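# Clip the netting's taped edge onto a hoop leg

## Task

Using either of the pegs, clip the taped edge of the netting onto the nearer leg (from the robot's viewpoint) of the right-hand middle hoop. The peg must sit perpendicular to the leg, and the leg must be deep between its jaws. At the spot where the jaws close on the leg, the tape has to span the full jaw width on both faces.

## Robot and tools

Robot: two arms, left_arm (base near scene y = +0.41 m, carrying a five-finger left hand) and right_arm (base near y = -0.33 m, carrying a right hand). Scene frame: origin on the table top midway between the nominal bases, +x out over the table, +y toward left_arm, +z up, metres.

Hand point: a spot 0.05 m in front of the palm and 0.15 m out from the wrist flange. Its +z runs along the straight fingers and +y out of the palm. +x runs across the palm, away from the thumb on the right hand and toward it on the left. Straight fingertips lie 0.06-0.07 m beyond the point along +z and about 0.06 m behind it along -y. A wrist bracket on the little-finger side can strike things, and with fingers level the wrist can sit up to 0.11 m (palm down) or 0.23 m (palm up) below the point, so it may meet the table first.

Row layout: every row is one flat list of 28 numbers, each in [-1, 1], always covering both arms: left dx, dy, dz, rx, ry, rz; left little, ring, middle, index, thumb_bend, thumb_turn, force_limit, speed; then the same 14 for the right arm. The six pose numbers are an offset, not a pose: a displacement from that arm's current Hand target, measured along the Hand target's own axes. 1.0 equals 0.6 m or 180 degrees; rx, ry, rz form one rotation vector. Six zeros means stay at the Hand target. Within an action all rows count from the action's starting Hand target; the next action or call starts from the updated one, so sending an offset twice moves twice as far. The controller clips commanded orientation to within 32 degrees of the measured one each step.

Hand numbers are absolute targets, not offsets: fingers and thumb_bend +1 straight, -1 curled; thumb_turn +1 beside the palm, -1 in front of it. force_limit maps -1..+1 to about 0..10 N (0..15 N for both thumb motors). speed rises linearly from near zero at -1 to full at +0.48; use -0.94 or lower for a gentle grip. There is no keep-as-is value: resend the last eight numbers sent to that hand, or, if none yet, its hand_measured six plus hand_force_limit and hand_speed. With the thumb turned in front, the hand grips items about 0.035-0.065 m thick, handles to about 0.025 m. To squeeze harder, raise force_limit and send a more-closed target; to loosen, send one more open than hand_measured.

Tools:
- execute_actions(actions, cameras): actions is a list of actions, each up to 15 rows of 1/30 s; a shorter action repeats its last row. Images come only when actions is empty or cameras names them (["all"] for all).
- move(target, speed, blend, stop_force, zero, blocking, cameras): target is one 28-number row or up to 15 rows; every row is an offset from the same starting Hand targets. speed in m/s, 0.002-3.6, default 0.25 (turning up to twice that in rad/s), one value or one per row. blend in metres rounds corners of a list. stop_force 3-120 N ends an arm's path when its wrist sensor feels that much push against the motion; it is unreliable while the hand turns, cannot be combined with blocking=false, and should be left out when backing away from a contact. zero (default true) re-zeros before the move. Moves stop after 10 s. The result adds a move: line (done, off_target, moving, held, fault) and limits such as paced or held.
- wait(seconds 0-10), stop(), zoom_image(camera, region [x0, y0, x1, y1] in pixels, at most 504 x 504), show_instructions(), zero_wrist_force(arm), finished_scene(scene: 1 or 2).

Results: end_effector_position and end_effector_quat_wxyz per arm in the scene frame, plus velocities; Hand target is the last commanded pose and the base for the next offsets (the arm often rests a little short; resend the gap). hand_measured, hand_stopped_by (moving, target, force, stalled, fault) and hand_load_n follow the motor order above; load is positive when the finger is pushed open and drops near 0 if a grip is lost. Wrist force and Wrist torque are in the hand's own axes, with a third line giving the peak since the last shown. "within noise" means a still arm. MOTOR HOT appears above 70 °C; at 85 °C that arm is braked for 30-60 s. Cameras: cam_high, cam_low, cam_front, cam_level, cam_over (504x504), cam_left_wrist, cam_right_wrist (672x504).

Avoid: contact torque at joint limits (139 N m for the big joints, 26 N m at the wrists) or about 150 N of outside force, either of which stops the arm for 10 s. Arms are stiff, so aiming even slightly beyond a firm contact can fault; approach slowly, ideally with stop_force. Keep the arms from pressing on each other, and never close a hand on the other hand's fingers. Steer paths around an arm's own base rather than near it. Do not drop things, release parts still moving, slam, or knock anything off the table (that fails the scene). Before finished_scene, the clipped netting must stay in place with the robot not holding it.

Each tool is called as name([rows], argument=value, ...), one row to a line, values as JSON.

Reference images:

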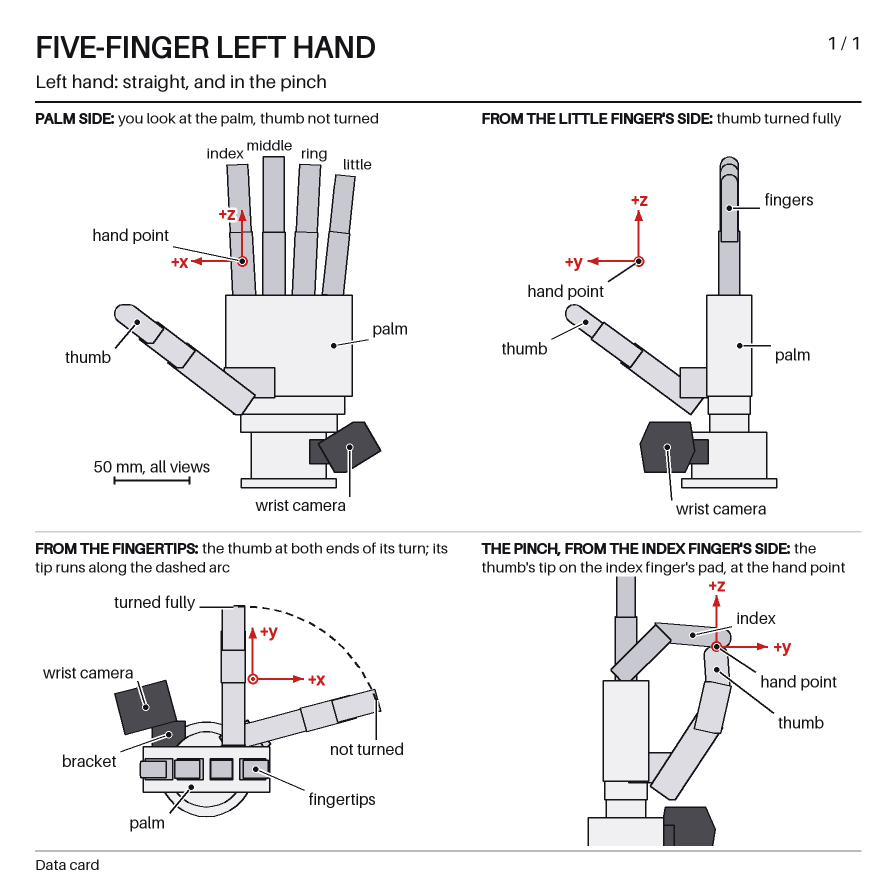

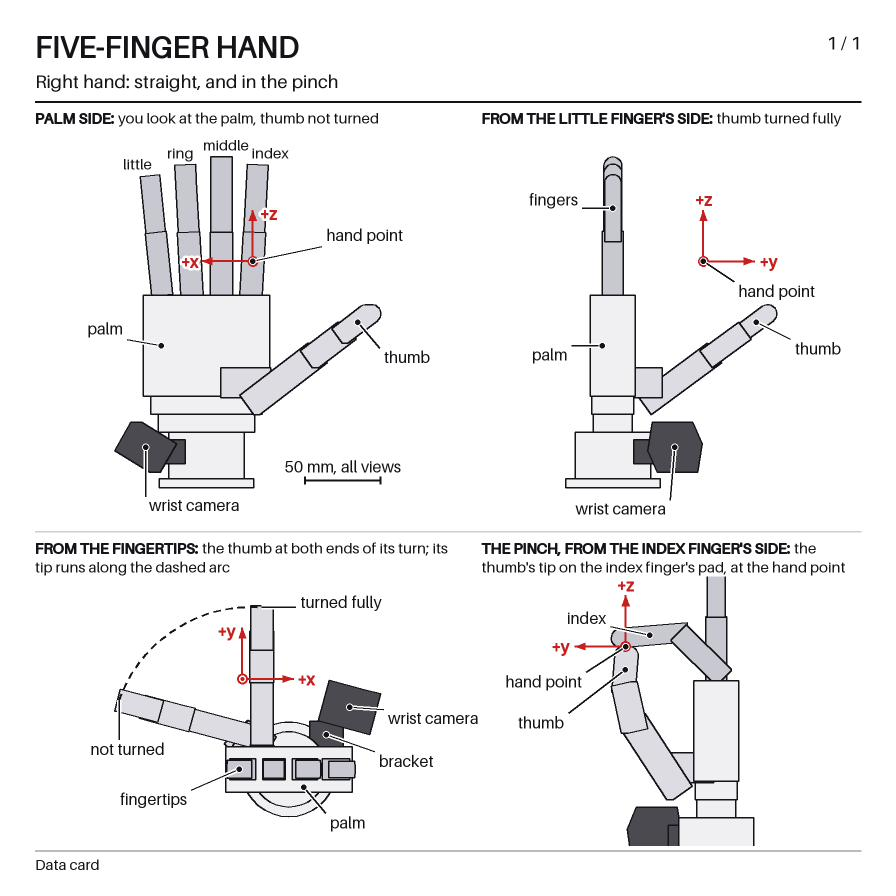

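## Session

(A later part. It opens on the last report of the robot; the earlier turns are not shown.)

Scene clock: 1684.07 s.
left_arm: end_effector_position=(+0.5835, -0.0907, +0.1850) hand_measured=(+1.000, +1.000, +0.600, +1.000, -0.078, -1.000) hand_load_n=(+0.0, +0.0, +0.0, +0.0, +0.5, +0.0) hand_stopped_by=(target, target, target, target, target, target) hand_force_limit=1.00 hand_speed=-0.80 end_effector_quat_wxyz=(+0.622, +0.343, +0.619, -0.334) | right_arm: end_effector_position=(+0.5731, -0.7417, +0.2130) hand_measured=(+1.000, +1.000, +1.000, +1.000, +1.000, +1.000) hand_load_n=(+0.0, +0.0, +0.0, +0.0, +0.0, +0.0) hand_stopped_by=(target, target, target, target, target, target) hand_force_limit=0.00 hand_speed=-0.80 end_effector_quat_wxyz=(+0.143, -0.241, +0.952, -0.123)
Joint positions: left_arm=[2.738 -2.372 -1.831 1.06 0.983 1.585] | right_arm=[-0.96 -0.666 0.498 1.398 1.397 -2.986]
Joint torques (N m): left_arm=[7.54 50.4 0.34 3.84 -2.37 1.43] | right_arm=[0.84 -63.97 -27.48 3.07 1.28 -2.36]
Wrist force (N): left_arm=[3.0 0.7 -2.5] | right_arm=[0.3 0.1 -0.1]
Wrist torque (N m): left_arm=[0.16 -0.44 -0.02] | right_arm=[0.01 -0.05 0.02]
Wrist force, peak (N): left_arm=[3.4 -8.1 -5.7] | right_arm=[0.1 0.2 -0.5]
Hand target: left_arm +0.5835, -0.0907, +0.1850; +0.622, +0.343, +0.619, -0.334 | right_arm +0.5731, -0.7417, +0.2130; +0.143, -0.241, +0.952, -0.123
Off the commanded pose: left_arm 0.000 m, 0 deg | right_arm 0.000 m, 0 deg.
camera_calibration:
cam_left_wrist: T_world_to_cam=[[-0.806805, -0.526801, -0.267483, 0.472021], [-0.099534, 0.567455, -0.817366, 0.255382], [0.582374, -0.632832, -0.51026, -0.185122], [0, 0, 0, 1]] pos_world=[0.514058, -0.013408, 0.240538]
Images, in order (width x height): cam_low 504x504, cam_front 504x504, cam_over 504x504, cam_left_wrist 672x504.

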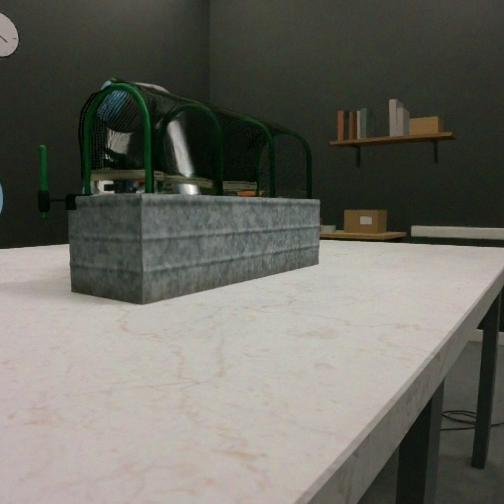

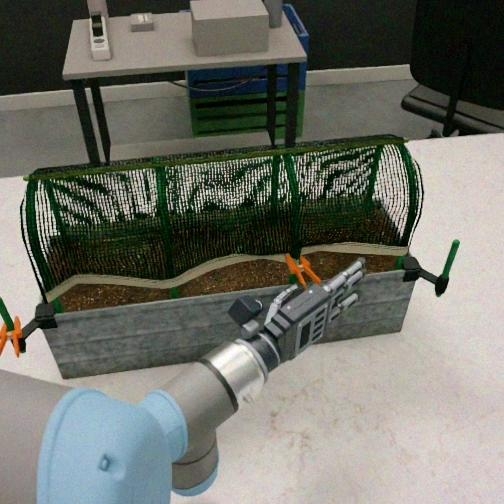

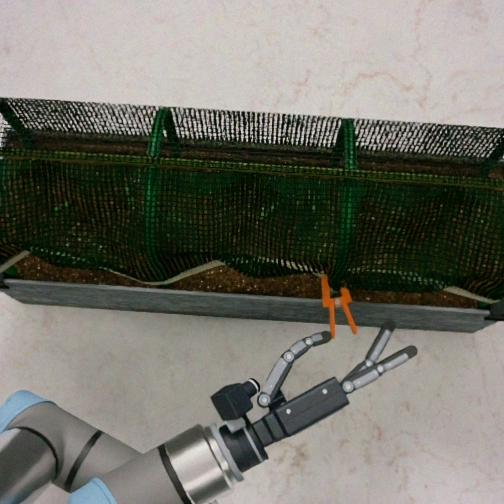

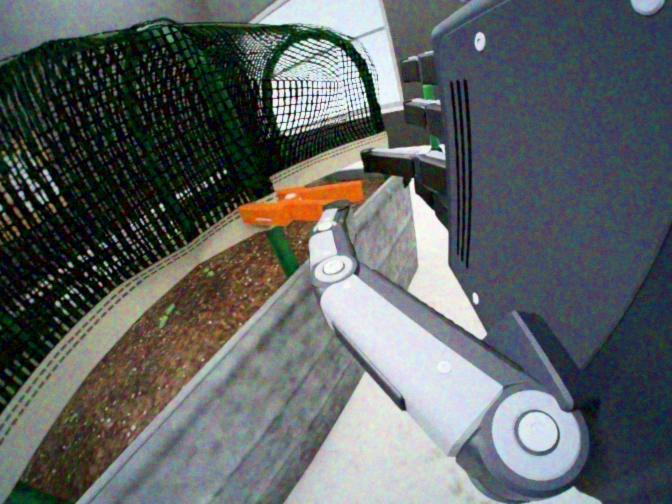

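move([
  [0, 0, -0.0067, 0, 0, 0, 1, 1, 0.6, 1, -0.08, -1, 1.0, -0.8, 0, 0, 0, 0, 0, 0, 1, 1, 1, 1, 1, 1, 0.0, -0.8],
  [0, -0.1, -0.0067, 0, 0, 0, 1, 1, 0.6, 1, -0.08, -1, 1.0, -0.8, 0, 0, 0, 0, 0, 0, 1, 1, 1, 1, 1, 1, 0.0, -0.8],
], speed=0.05, cameras=["cam_front", "cam_left_wrist", "cam_over", "cam_low", "cam_level"])

zoom_image(camera="cam_over", region=[305, 255, 365, 335])

zoom_image(camera="cam_front", region=[270, 240, 330, 300])

zoom_image(camera="cam_left_wrist", region=[120, 130, 320, 290])

zoom_image(camera="cam_low", region=[110, 150, 180, 200])

Scene clock: 1693.10 s.
left_arm: end_effector_position=(+0.5310, -0.1196, +0.1843) hand_measured=(+1.000, +1.000, +0.600, +1.000, -0.078, -1.000) hand_load_n=(+0.0, +0.0, +0.0, +0.0, +0.0, +0.0) hand_stopped_by=(target, target, target, target, target, target) hand_force_limit=1.00 hand_speed=-0.80 end_effector_quat_wxyz=(+0.622, +0.343, +0.619, -0.334) | right_arm: end_effector_position=(+0.5731, -0.7417, +0.2130) hand_measured=(+1.000, +1.000, +1.000, +1.000, +1.000, +1.000) hand_load_n=(+0.0, +0.0, +0.0, +0.0, +0.0, +0.0) hand_stopped_by=(target, target, target, target, target, target) hand_force_limit=0.00 hand_speed=-0.80 end_effector_quat_wxyz=(+0.143, -0.241, +0.952, -0.123)
Joint positions: left_arm=[2.636 -2.35 -1.893 1.1 1.085 1.585] | right_arm=[-0.96 -0.666 0.498 1.398 1.397 -2.986]
Joint torques (N m): left_arm=[-7.37 49.54 1.66 4.19 2.59 -1.43] | right_arm=[0 -65.04 -26.92 3.11 1.29 -2.37]
Wrist force (N): left_arm=[3.4 0.3 -2.4] | right_arm=[0.2 0.1 -0.1]
Wrist torque (N m): left_arm=[0.19 -0.47 0.01] | right_arm=[0.02 -0.02 0.02]
Wrist force, peak (N): left_arm=[3.5 0.4 -2.6] | right_arm=[0.3 0.4 -0.2]
Hand target: left_arm +0.5308, -0.1197, +0.1843; +0.622, +0.343, +0.619, -0.334 | right_arm +0.5731, -0.7417, +0.2130; +0.143, -0.241, +0.952, -0.123
Off the commanded pose: left_arm 0.000 m, 0 deg | right_arm 0.000 m, 0 deg.
move: done
camera_calibration:
cam_left_wrist: T_world_to_cam=[[-0.806805, -0.526801, -0.267483, 0.414172], [-0.099534, 0.567455, -0.817366, 0.265959], [0.582374, -0.632832, -0.51026, -0.173308], [0, 0, 0, 1]] pos_world=[0.461558, -0.042408, 0.239738]
Images, in order (width x height): cam_low 504x504, cam_front 504x504, cam_level 504x504, cam_over 504x504, cam_left_wrist 672x504.

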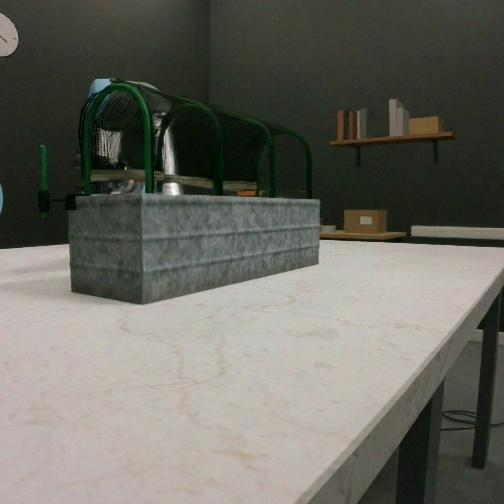

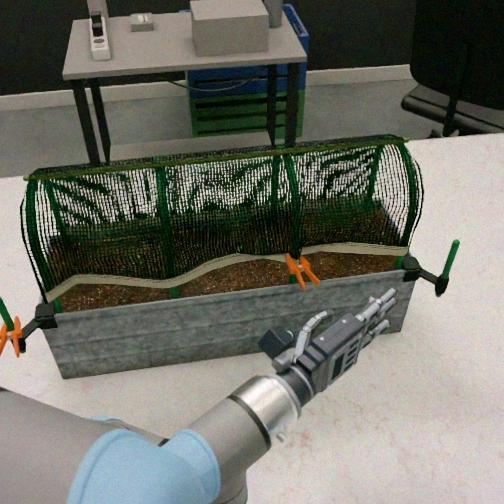

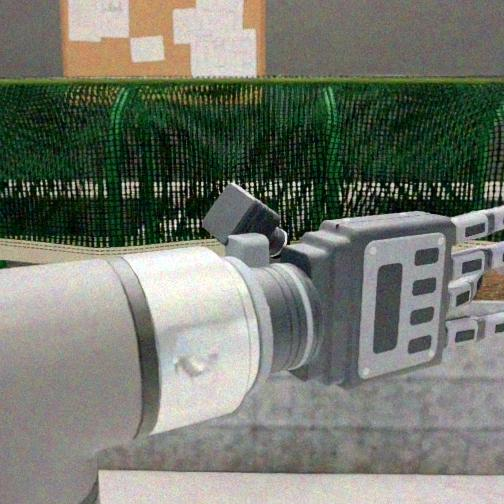

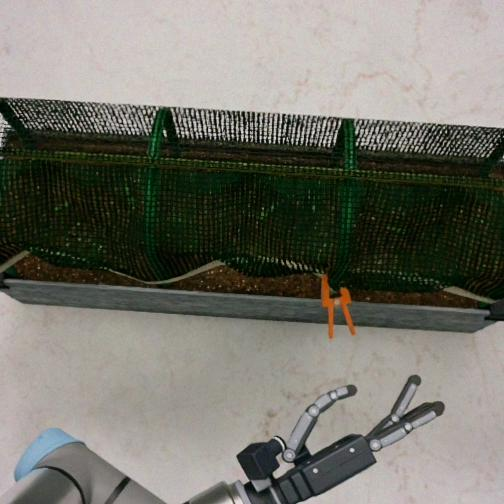

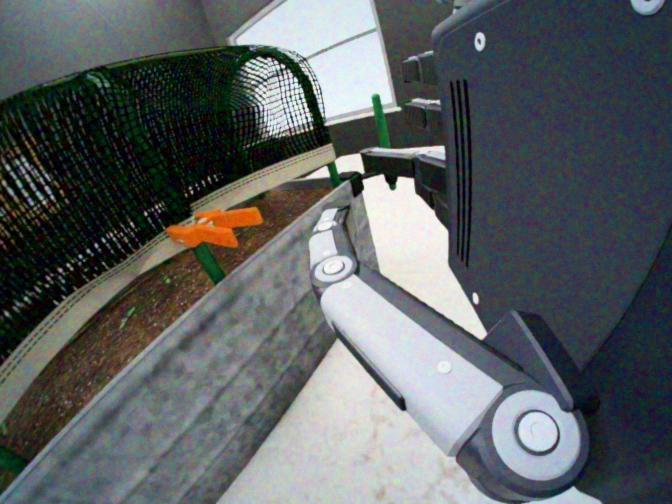

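Scaled by 6.300.

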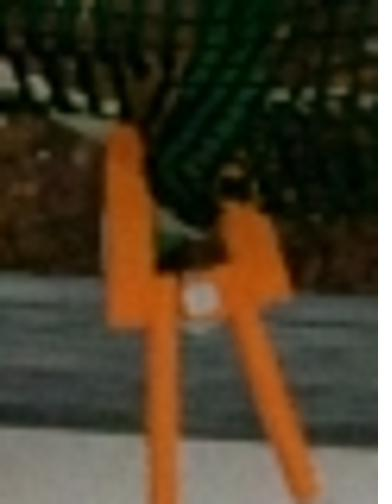

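Scaled by 8.400.

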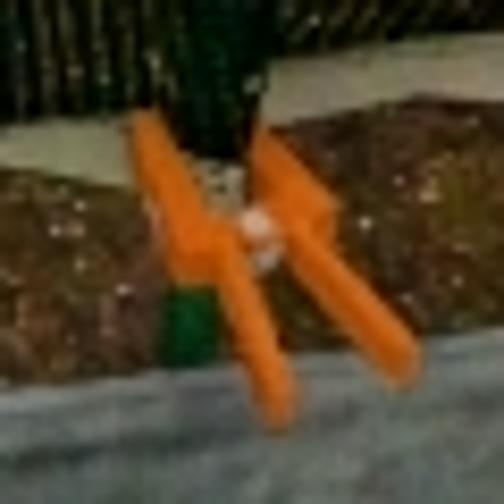

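Scaled by 2.520 from the camera's 672x504 image, which has a finer 960x720 frame.

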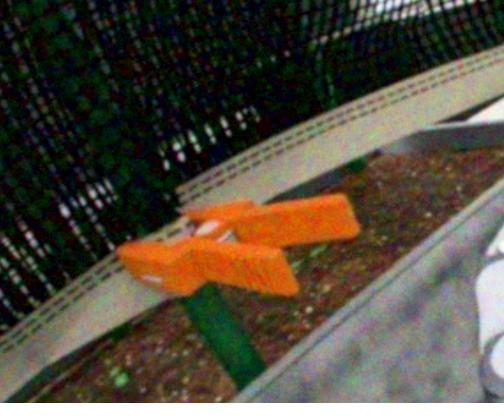

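Scaled by 7.200.

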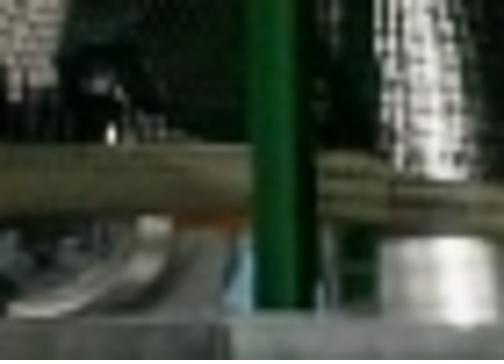

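zoom_image(camera="cam_left_wrist", region=[145, 195, 245, 270])

zoom_image(camera="cam_front", region=[280, 245, 325, 290])

zoom_image(camera="cam_over", region=[310, 260, 360, 310])

Scaled by 5.040 from the camera's 672x504 image, which has a finer 960x720 frame.

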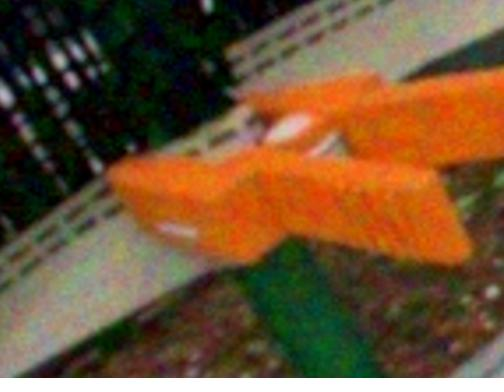

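Scaled by 11.200.

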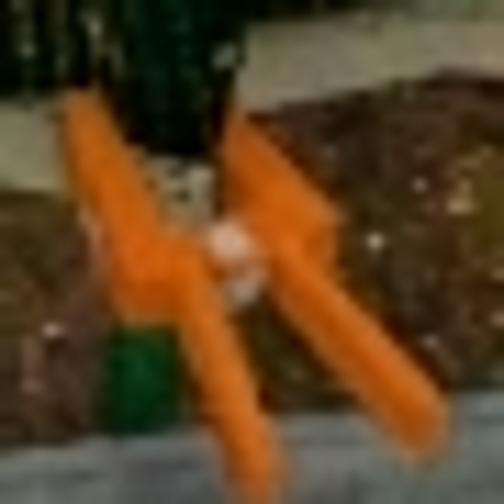

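Scaled by 10.080.

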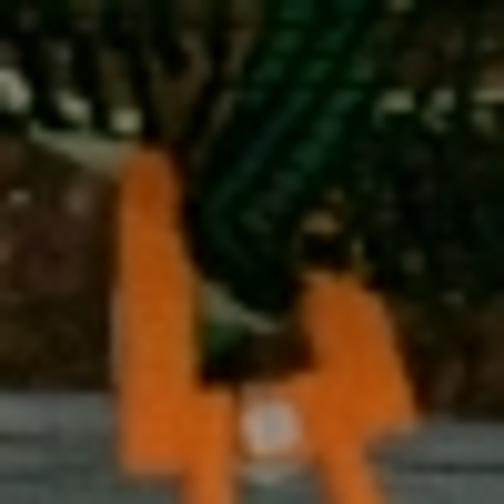

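move(target=[0, 0.1124, -0.2649, 0, 0, 0, 1, 1, 0.6, 1, -0.3, -1, 1.0, -0.4, 0, 0, 0, 0, 0, 0, 1, 1, 1, 1, 1, 1, 0.0, -0.8], speed=0.2, cameras=["cam_front", "cam_left_wrist", "cam_over", "cam_low", "cam_level"])

zoom_image(camera="cam_level", region=[295, 215, 375, 295])

zoom_image(camera="cam_low", region=[120, 160, 170, 200])

zoom_image(camera="cam_over", region=[310, 255, 370, 345])

Scene clock: 1728.00 s.
left_arm: end_effector_position=(+0.5016, +0.0503, +0.1854) hand_measured=(+1.000, +1.000, +0.600, +1.000, -0.300, -1.000) hand_load_n=(+0.0, +0.0, +0.0, +0.0, +0.0, +0.0) hand_stopped_by=(target, target, target, target, target, target) hand_force_limit=1.00 hand_speed=-0.40 end_effector_quat_wxyz=(+0.622, +0.343, +0.619, -0.334) | right_arm: end_effector_position=(+0.5731, -0.7417, +0.2130) hand_measured=(+1.000, +1.000, +1.000, +1.000, +1.000, +1.000) hand_load_n=(+0.0, +0.0, +0.0, +0.0, +0.0, +0.0) hand_stopped_by=(target, target, target, target, target, target) hand_force_limit=0.00 hand_speed=-0.80 end_effector_quat_wxyz=(+0.143, -0.241, +0.952, -0.123)
Joint positions: left_arm=[3.009 -2.226 -2.274 1.356 0.713 1.585] | right_arm=[-0.96 -0.666 0.498 1.398 1.397 -2.986]
Joint torques (N m): left_arm=[6.31 40.71 -5.69 3.4 -1.97 -1.58] | right_arm=[1.09 -64.63 -27.27 3.16 1.38 -2.36]
Wrist force (N): left_arm=[2.9 0.8 -1.9] | right_arm=[0.1 -0.1 -0.1]
Wrist torque (N m): left_arm=[0.18 -0.39 -0.01] | right_arm=[-0.01 -0.01 0.01]
Wrist force, peak (N): left_arm=[3.6 0.9 -2.9] | right_arm=[0.4 0.1 -0.2]
Hand target: left_arm +0.5016, +0.0504, +0.1854; +0.622, +0.343, +0.619, -0.334 | right_arm +0.5731, -0.7417, +0.2130; +0.143, -0.241, +0.952, -0.123
Off the commanded pose: left_arm 0.000 m, 0 deg | right_arm 0.000 m, 0 deg.
move: done
camera_calibration:
cam_left_wrist: T_world_to_cam=[[-0.806805, -0.526801, -0.267483, 0.480303], [-0.099534, 0.567455, -0.817366, 0.167464], [0.582374, -0.632832, -0.51026, -0.0480433], [0, 0, 0, 1]] pos_world=[0.432158, 0.127592, 0.240838]
Images, in order (width x height): cam_low 504x504, cam_front 504x504, cam_level 504x504, cam_over 504x504, cam_left_wrist 672x504.

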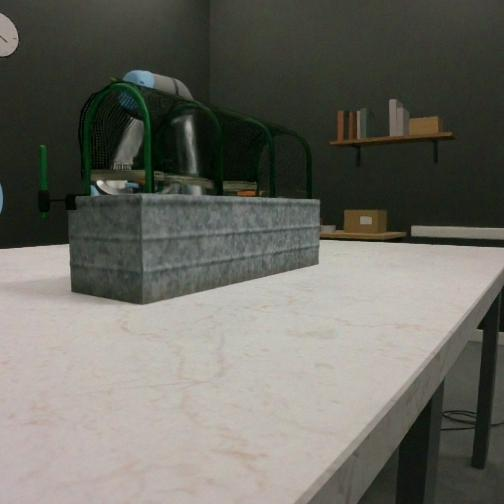

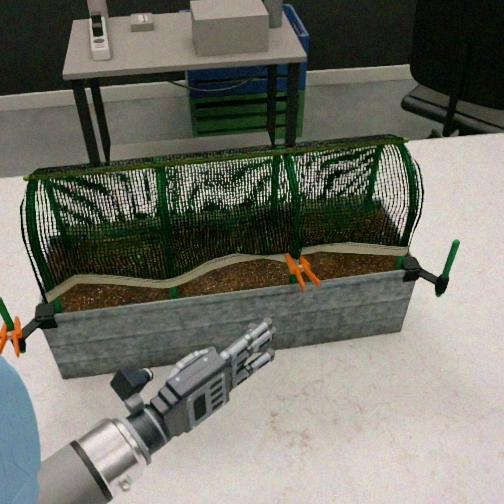

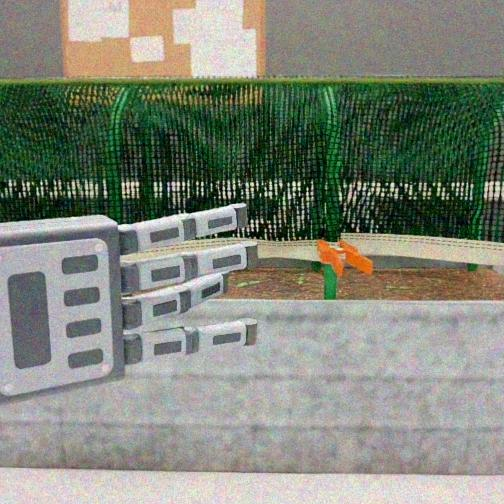

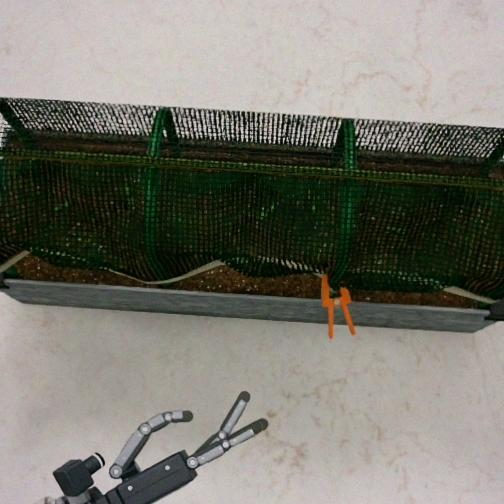

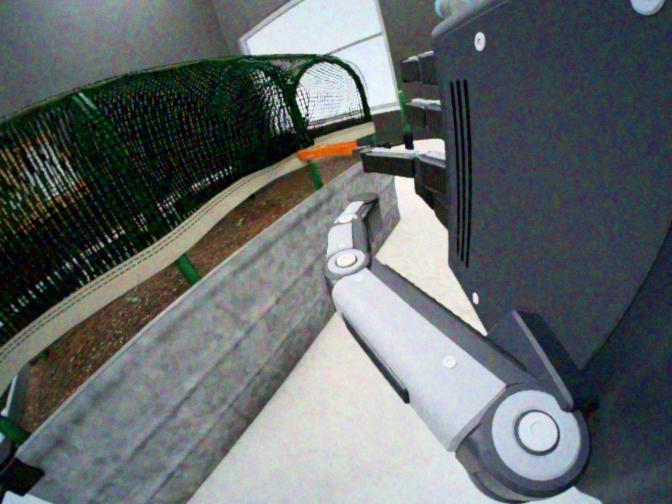

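Scaled by 6.300.

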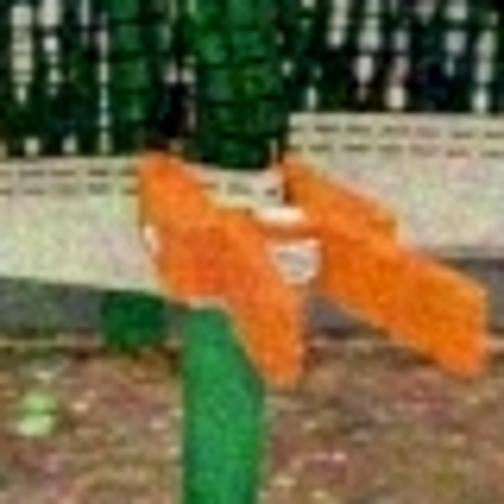

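Scaled by 10.080.

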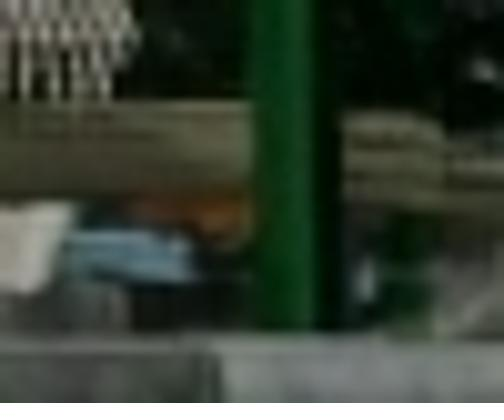

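Scaled by 5.600.

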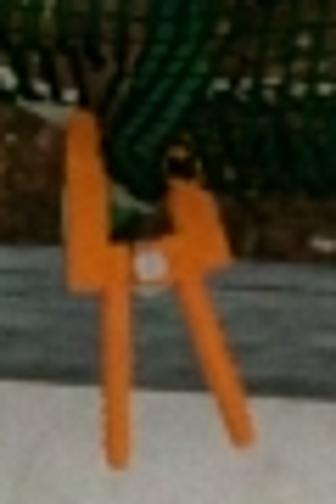

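move(target=[0, -0.1155, 0.2563, 0.0333, 0, 0, 1, 1, 0.6, 1, -0.078, -1, 1.0, -0.4, 0, 0, 0, 0, 0, 0, 1, 1, 1, 1, 1, 1, 0.0, -0.8], speed=0.2, cameras=["cam_over", "cam_left_wrist", "cam_front"])

zoom_image(camera="cam_over", region=[300, 260, 420, 420])

Scene clock: 1762.27 s.
left_arm: end_effector_position=(+0.5264, -0.1163, +0.1843) hand_measured=(+1.000, +1.000, +0.600, +1.000, -0.078, -1.000) hand_load_n=(+0.0, +0.0, +0.0, +0.0, -0.5, +0.0) hand_stopped_by=(target, target, target, target, target, target) hand_force_limit=1.00 hand_speed=-0.40 end_effector_quat_wxyz=(+0.604, +0.375, +0.601, -0.366) | right_arm: end_effector_position=(+0.5731, -0.7417, +0.2130) hand_measured=(+1.000, +1.000, +1.000, +1.000, +1.000, +1.000) hand_load_n=(+0.0, +0.0, +0.0, +0.0, +0.0, +0.0) hand_stopped_by=(target, target, target, target, target, target) hand_force_limit=0.00 hand_speed=-0.80 end_effector_quat_wxyz=(+0.143, -0.241, +0.952, -0.123)
Joint positions: left_arm=[2.692 -2.345 -1.907 1.106 0.925 1.586] | right_arm=[-0.96 -0.666 0.498 1.398 1.397 -2.986]
Joint torques (N m): left_arm=[-6.73 29.91 20.5 -1.6 2.12 1.67] | right_arm=[0.21 -64.77 -27.44 3.11 1.4 -2.31]
Wrist force (N): left_arm=[3.2 0.1 -2.2] | right_arm=[0.0 -0.1 0.1]
Wrist torque (N m): left_arm=[0.13 -0.46 -0.02] | right_arm=[-0.02 0.00 0.00]
Wrist force, peak (N): left_arm=[3.4 1.0 -2.7] | right_arm=[0.5 -0.1 -0.4]
Hand target: left_arm +0.5265, -0.1164, +0.1843; +0.604, +0.375, +0.601, -0.366 | right_arm +0.5731, -0.7417, +0.2130; +0.143, -0.241, +0.952, -0.123
Off the commanded pose: left_arm 0.000 m, 0 deg | right_arm 0.000 m, 0 deg.
move: done
camera_calibration:
cam_left_wrist: T_world_to_cam=[[-0.857601, -0.439419, -0.267267, 0.44909], [-0.0404274, 0.575642, -0.816702, 0.233313], [0.512724, -0.689599, -0.511436, -0.138293], [0, 0, 0, 1]] pos_world=[0.465479, -0.0323327, 0.239846]
Images, in order (width x height): cam_front 504x504, cam_over 504x504, cam_left_wrist 672x504.

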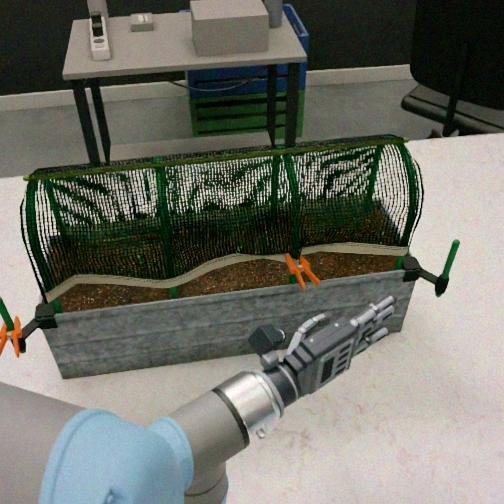

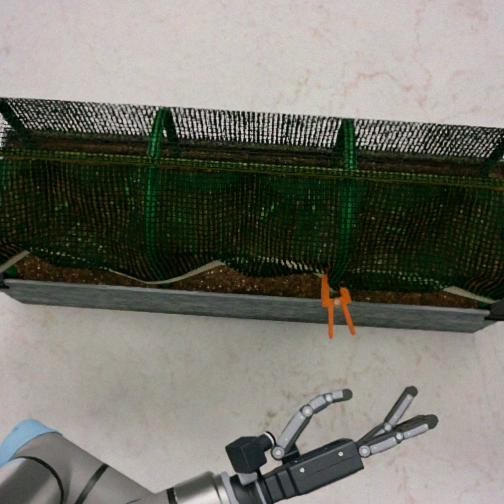

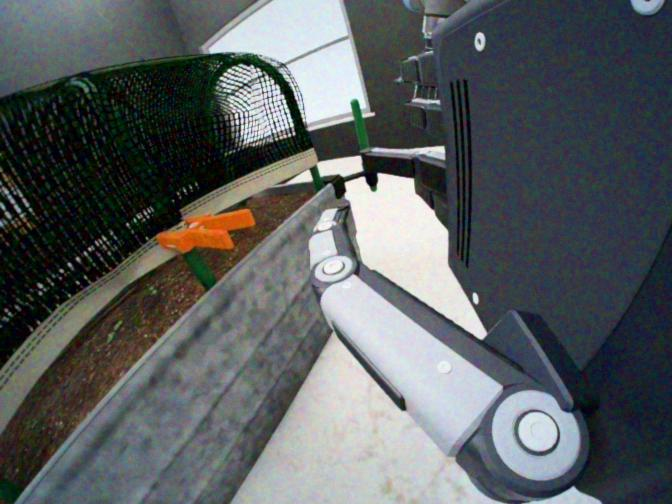

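Scaled by 3.150.

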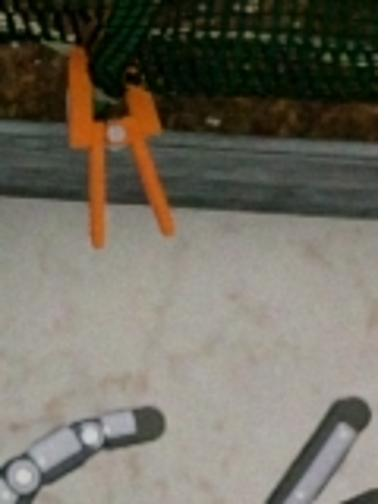

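move(target=[0, 0.11, 0, 0, 0, 0, 1, 1, 0.6, 1, -0.078, -1, 1.0, -0.4, 0, 0, 0, 0, 0, 0, 1, 1, 1, 1, 1, 1, 0.0, -0.8], speed=0.07, cameras=["cam_over", "cam_left_wrist", "cam_front"])

zoom_image(camera="cam_over", region=[300, 260, 380, 360])

zoom_image(camera="cam_left_wrist", region=[190, 150, 350, 270])

Scene clock: 1771.17 s.
left_arm: end_effector_position=(+0.5852, -0.0868, +0.1851) hand_measured=(+1.000, +1.000, +0.600, +1.000, -0.078, -1.000) hand_load_n=(+0.0, +0.0, +0.0, +0.0, +0.0, +0.0) hand_stopped_by=(target, target, target, target, target, target) hand_force_limit=1.00 hand_speed=-0.40 end_effector_quat_wxyz=(+0.604, +0.375, +0.601, -0.366) | right_arm: end_effector_position=(+0.5731, -0.7417, +0.2130) hand_measured=(+1.000, +1.000, +1.000, +1.000, +1.000, +1.000) hand_load_n=(+0.0, +0.0, +0.0, +0.0, +0.0, +0.0) hand_stopped_by=(target, target, target, target, target, target) hand_force_limit=0.00 hand_speed=-0.80 end_effector_quat_wxyz=(+0.143, -0.241, +0.952, -0.123)
Joint positions: left_arm=[2.795 -2.376 -1.82 1.05 0.821 1.586] | right_arm=[-0.96 -0.666 0.498 1.398 1.397 -2.986]
Joint torques (N m): left_arm=[9.59 28.6 19.57 -2.04 -2.2 1.63] | right_arm=[1.01 -64.76 -27.98 3.12 1.47 -2.36]
Wrist force (N): left_arm=[3.2 0.1 -2.3] | right_arm=[0.2 0.1 -0.2]
Wrist torque (N m): left_arm=[0.10 -0.48 -0.08] | right_arm=[0.02 -0.02 0.01]
Wrist force, peak (N): left_arm=[3.4 0.2 -2.6] | right_arm=[0.0 0.4 -0.4]
Hand target: left_arm +0.5854, -0.0867, +0.1851; +0.604, +0.375, +0.601, -0.366 | right_arm +0.5731, -0.7417, +0.2130; +0.143, -0.241, +0.952, -0.123
Off the commanded pose: left_arm 0.000 m, 0 deg | right_arm 0.000 m, 0 deg.
move: done
camera_calibration:
cam_left_wrist: T_world_to_cam=[[-0.857601, -0.439419, -0.267267, 0.512765], [-0.0404274, 0.575642, -0.816702, 0.219386], [0.512724, -0.689599, -0.511436, -0.147569], [0, 0, 0, 1]] pos_world=[0.524279, -0.00273267, 0.240746]
Images, in order (width x height): cam_front 504x504, cam_over 504x504, cam_left_wrist 672x504.

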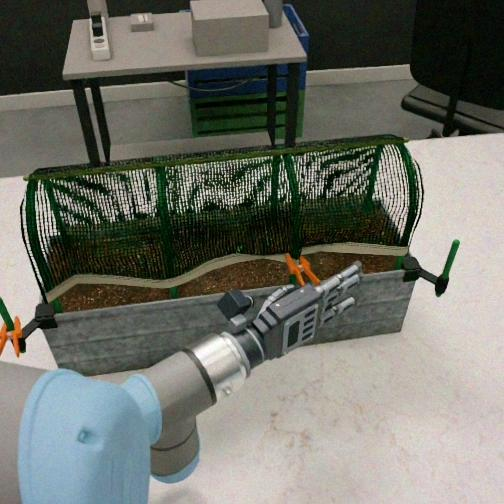

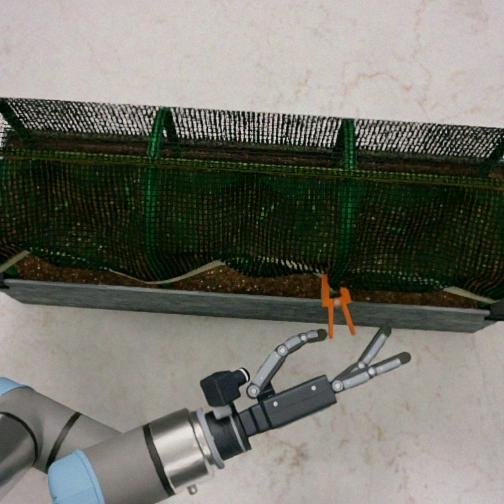

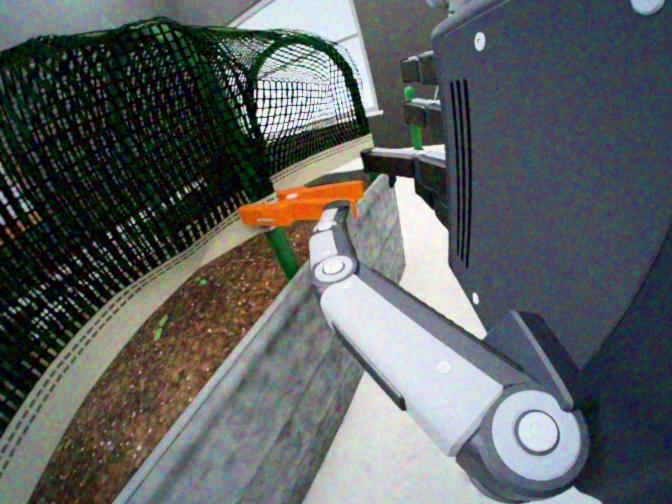

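Scaled by 5.040.

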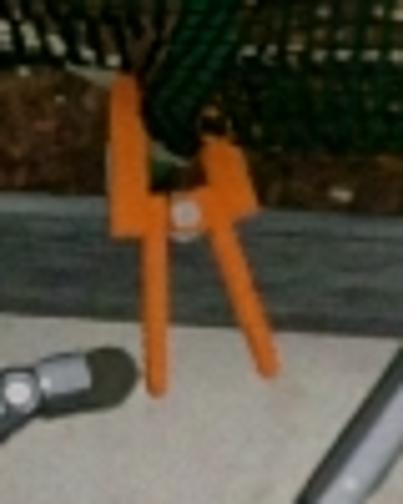

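Scaled by 3.150 from the camera's 672x504 image, which has a finer 960x720 frame.

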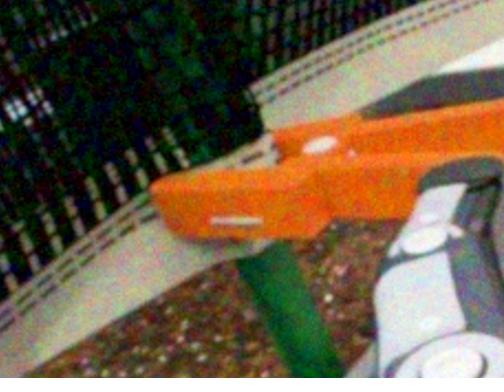

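execute_actions([
  [[0, 0, 0, 0, 0, 0, 1, 1, -0.25, 1, -0.078, -1, 1.0, -0.8, 0, 0, 0, 0, 0, 0, 1, 1, 1, 1, 1, 1, 0.0, -0.8]],
], cameras=["cam_over", "cam_left_wrist"])

zoom_image(camera="cam_over", region=[300, 260, 380, 360])

Scene clock: 1776.60 s.
left_arm: end_effector_position=(+0.5854, -0.0867, +0.1851) hand_measured=(+1.000, +1.000, +0.142, +1.000, -0.076, -1.000) hand_load_n=(+0.0, +0.0, +10.5, +0.0, +10.5, +1.5) hand_stopped_by=(target, target, force, target, target, target) hand_force_limit=1.00 hand_speed=-0.80 end_effector_quat_wxyz=(+0.604, +0.375, +0.601, -0.366) | right_arm: end_effector_position=(+0.5731, -0.7417, +0.2130) hand_measured=(+1.000, +1.000, +1.000, +1.000, +1.000, +1.000) hand_load_n=(+0.5, +0.0, +0.0, +0.0, +0.0, +0.0) hand_stopped_by=(target, target, target, target, target, target) hand_force_limit=0.00 hand_speed=-0.80 end_effector_quat_wxyz=(+0.143, -0.241, +0.952, -0.123)
Joint positions: left_arm=[2.796 -2.376 -1.82 1.05 0.821 1.586] | right_arm=[-0.96 -0.666 0.498 1.398 1.397 -2.986]
Joint torques (N m): left_arm=[7.16 30.36 19.19 -1.55 1.59 1.58] | right_arm=[0.42 -64.39 -27.46 3.16 1.57 -2.32]
Wrist force (N): left_arm=[2.9 -4.8 -1.4] | right_arm=[0.2 0.0 0.0]
Wrist torque (N m): left_arm=[0.15 -0.44 0.00] | right_arm=[0.01 -0.02 0.01]
Wrist force, peak (N): left_arm=[2.9 -6.3 -1.7] | right_arm=[0.5 0.0 -0.2]
Hand target: left_arm +0.5854, -0.0867, +0.1851; +0.604, +0.375, +0.601, -0.366 | right_arm +0.5731, -0.7417, +0.2130; +0.143, -0.241, +0.952, -0.123
Off the commanded pose: left_arm 0.000 m, 0 deg | right_arm 0.000 m, 0 deg.
camera_calibration:
cam_left_wrist: T_world_to_cam=[[-0.857649, -0.43931, -0.267292, 0.512968], [-0.040357, 0.575682, -0.816677, 0.219352], [0.512649, -0.689635, -0.511463, -0.147626], [0, 0, 0, 1]] pos_world=[0.524479, -0.00273241, 0.240747]
Images, in order (width x height): cam_over 504x504, cam_left_wrist 672x504.

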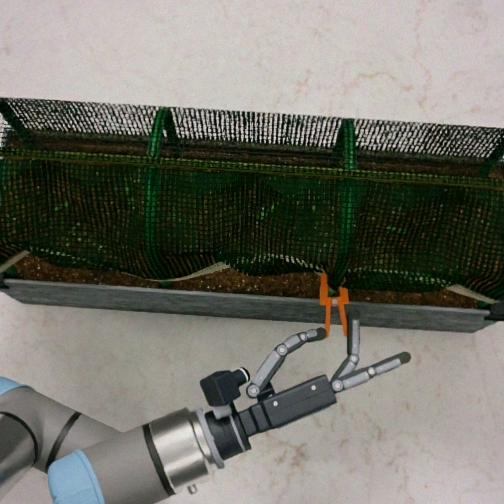

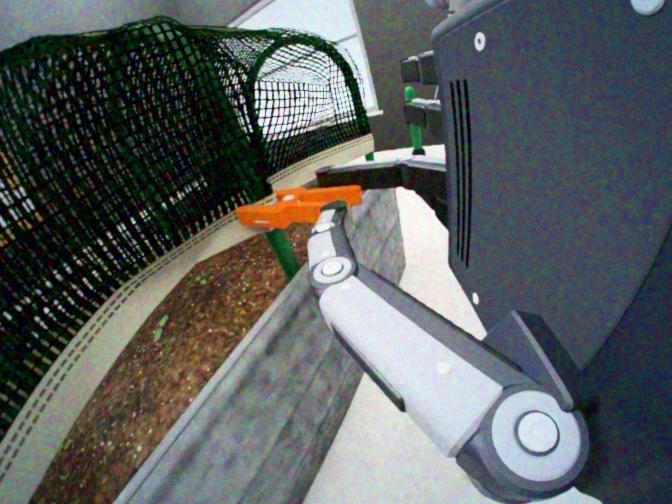

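Scaled by 5.040.

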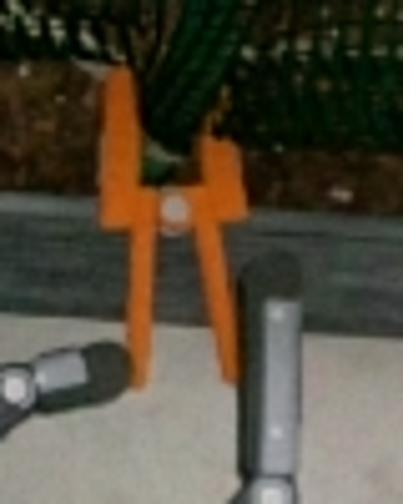

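move(target=[0.0037, 0.0103, 0.0034, 0, 0, 0, 1, 1, -0.25, 1, -0.078, -1, 1.0, -0.8, 0, 0, 0, 0, 0, 0, 1, 1, 1, 1, 1, 1, 0.0, -0.8], speed=0.02, stop_force=15, cameras=["cam_over", "cam_left_wrist", "cam_front"])

zoom_image(camera="cam_over", region=[305, 255, 365, 335])

zoom_image(camera="cam_left_wrist", region=[190, 150, 350, 270])

Scene clock: 1781.90 s.
left_arm: end_effector_position=(+0.5919, -0.0857, +0.1830) hand_measured=(+1.000, +1.000, +0.142, +1.000, -0.078, -1.000) hand_load_n=(+0.0, +0.0, +8.5, +0.0, -1.0, +0.5) hand_stopped_by=(target, target, force, target, target, target) hand_force_limit=1.00 hand_speed=-0.80 end_effector_quat_wxyz=(+0.604, +0.375, +0.601, -0.366) | right_arm: end_effector_position=(+0.5731, -0.7417, +0.2130) hand_measured=(+1.000, +1.000, +1.000, +1.000, +1.000, +1.000) hand_load_n=(+0.0, +0.0, +0.0, +0.0, +0.0, +0.0) hand_stopped_by=(target, target, target, target, target, target) hand_force_limit=0.00 hand_speed=-0.80 end_effector_quat_wxyz=(+0.143, -0.241, +0.952, -0.123)
Joint positions: left_arm=[2.802 -2.386 -1.804 1.045 0.815 1.586] | right_arm=[-0.96 -0.666 0.498 1.398 1.397 -2.986]
Joint torques (N m): left_arm=[15.89 30.78 23.77 -2.59 0.92 1.67] | right_arm=[0.61 -64.55 -27.19 3.24 1.38 -2.33]
Wrist force (N): left_arm=[3.8 -14.7 -6.2] | right_arm=[0.2 0.0 -0.1]
Wrist torque (N m): left_arm=[-0.08 -0.47 0.17] | right_arm=[-0.01 -0.02 0.01]
Wrist force, peak (N): left_arm=[4.2 -14.7 -6.3] | right_arm=[0.4 0.3 -0.4]
Hand target: left_arm +0.5919, -0.0857, +0.1830; +0.604, +0.375, +0.601, -0.366 | right_arm +0.5731, -0.7417, +0.2130; +0.143, -0.241, +0.952, -0.123
Off the commanded pose: left_arm 0.000 m, 0 deg | right_arm 0.000 m, 0 deg.
move: done
camera_calibration:
cam_left_wrist: T_world_to_cam=[[-0.857645, -0.43936, -0.267222, 0.518375], [-0.0404307, 0.575645, -0.8167, 0.217286], [0.51265, -0.689635, -0.511463, -0.151394], [0, 0, 0, 1]] pos_world=[0.530979, -0.00173251, 0.238546]
Images, in order (width x height): cam_front 504x504, cam_over 504x504, cam_left_wrist 672x504.

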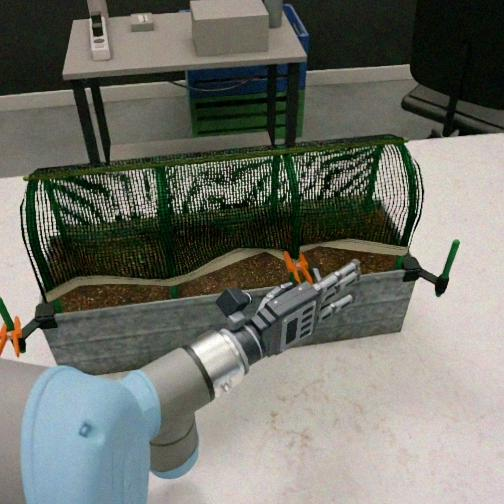

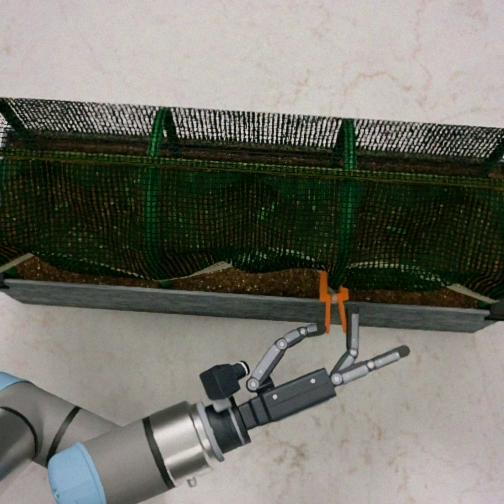

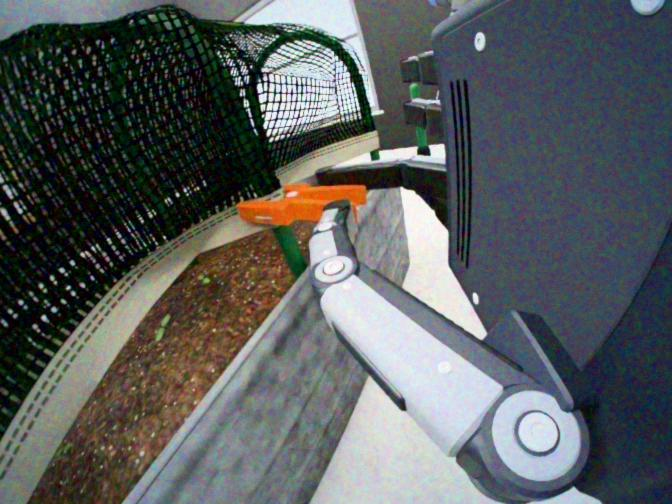

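Scaled by 6.300.

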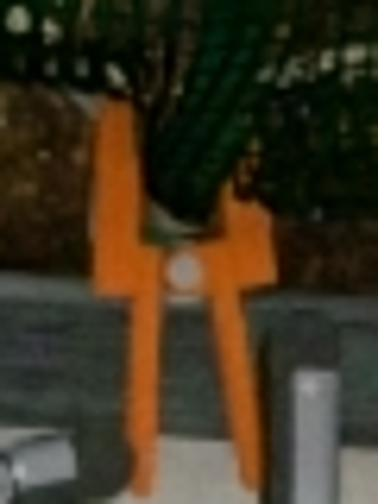

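Scaled by 3.150 from the camera's 672x504 image, which has a finer 960x720 frame.

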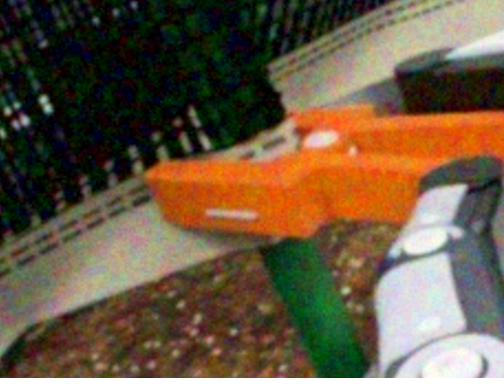

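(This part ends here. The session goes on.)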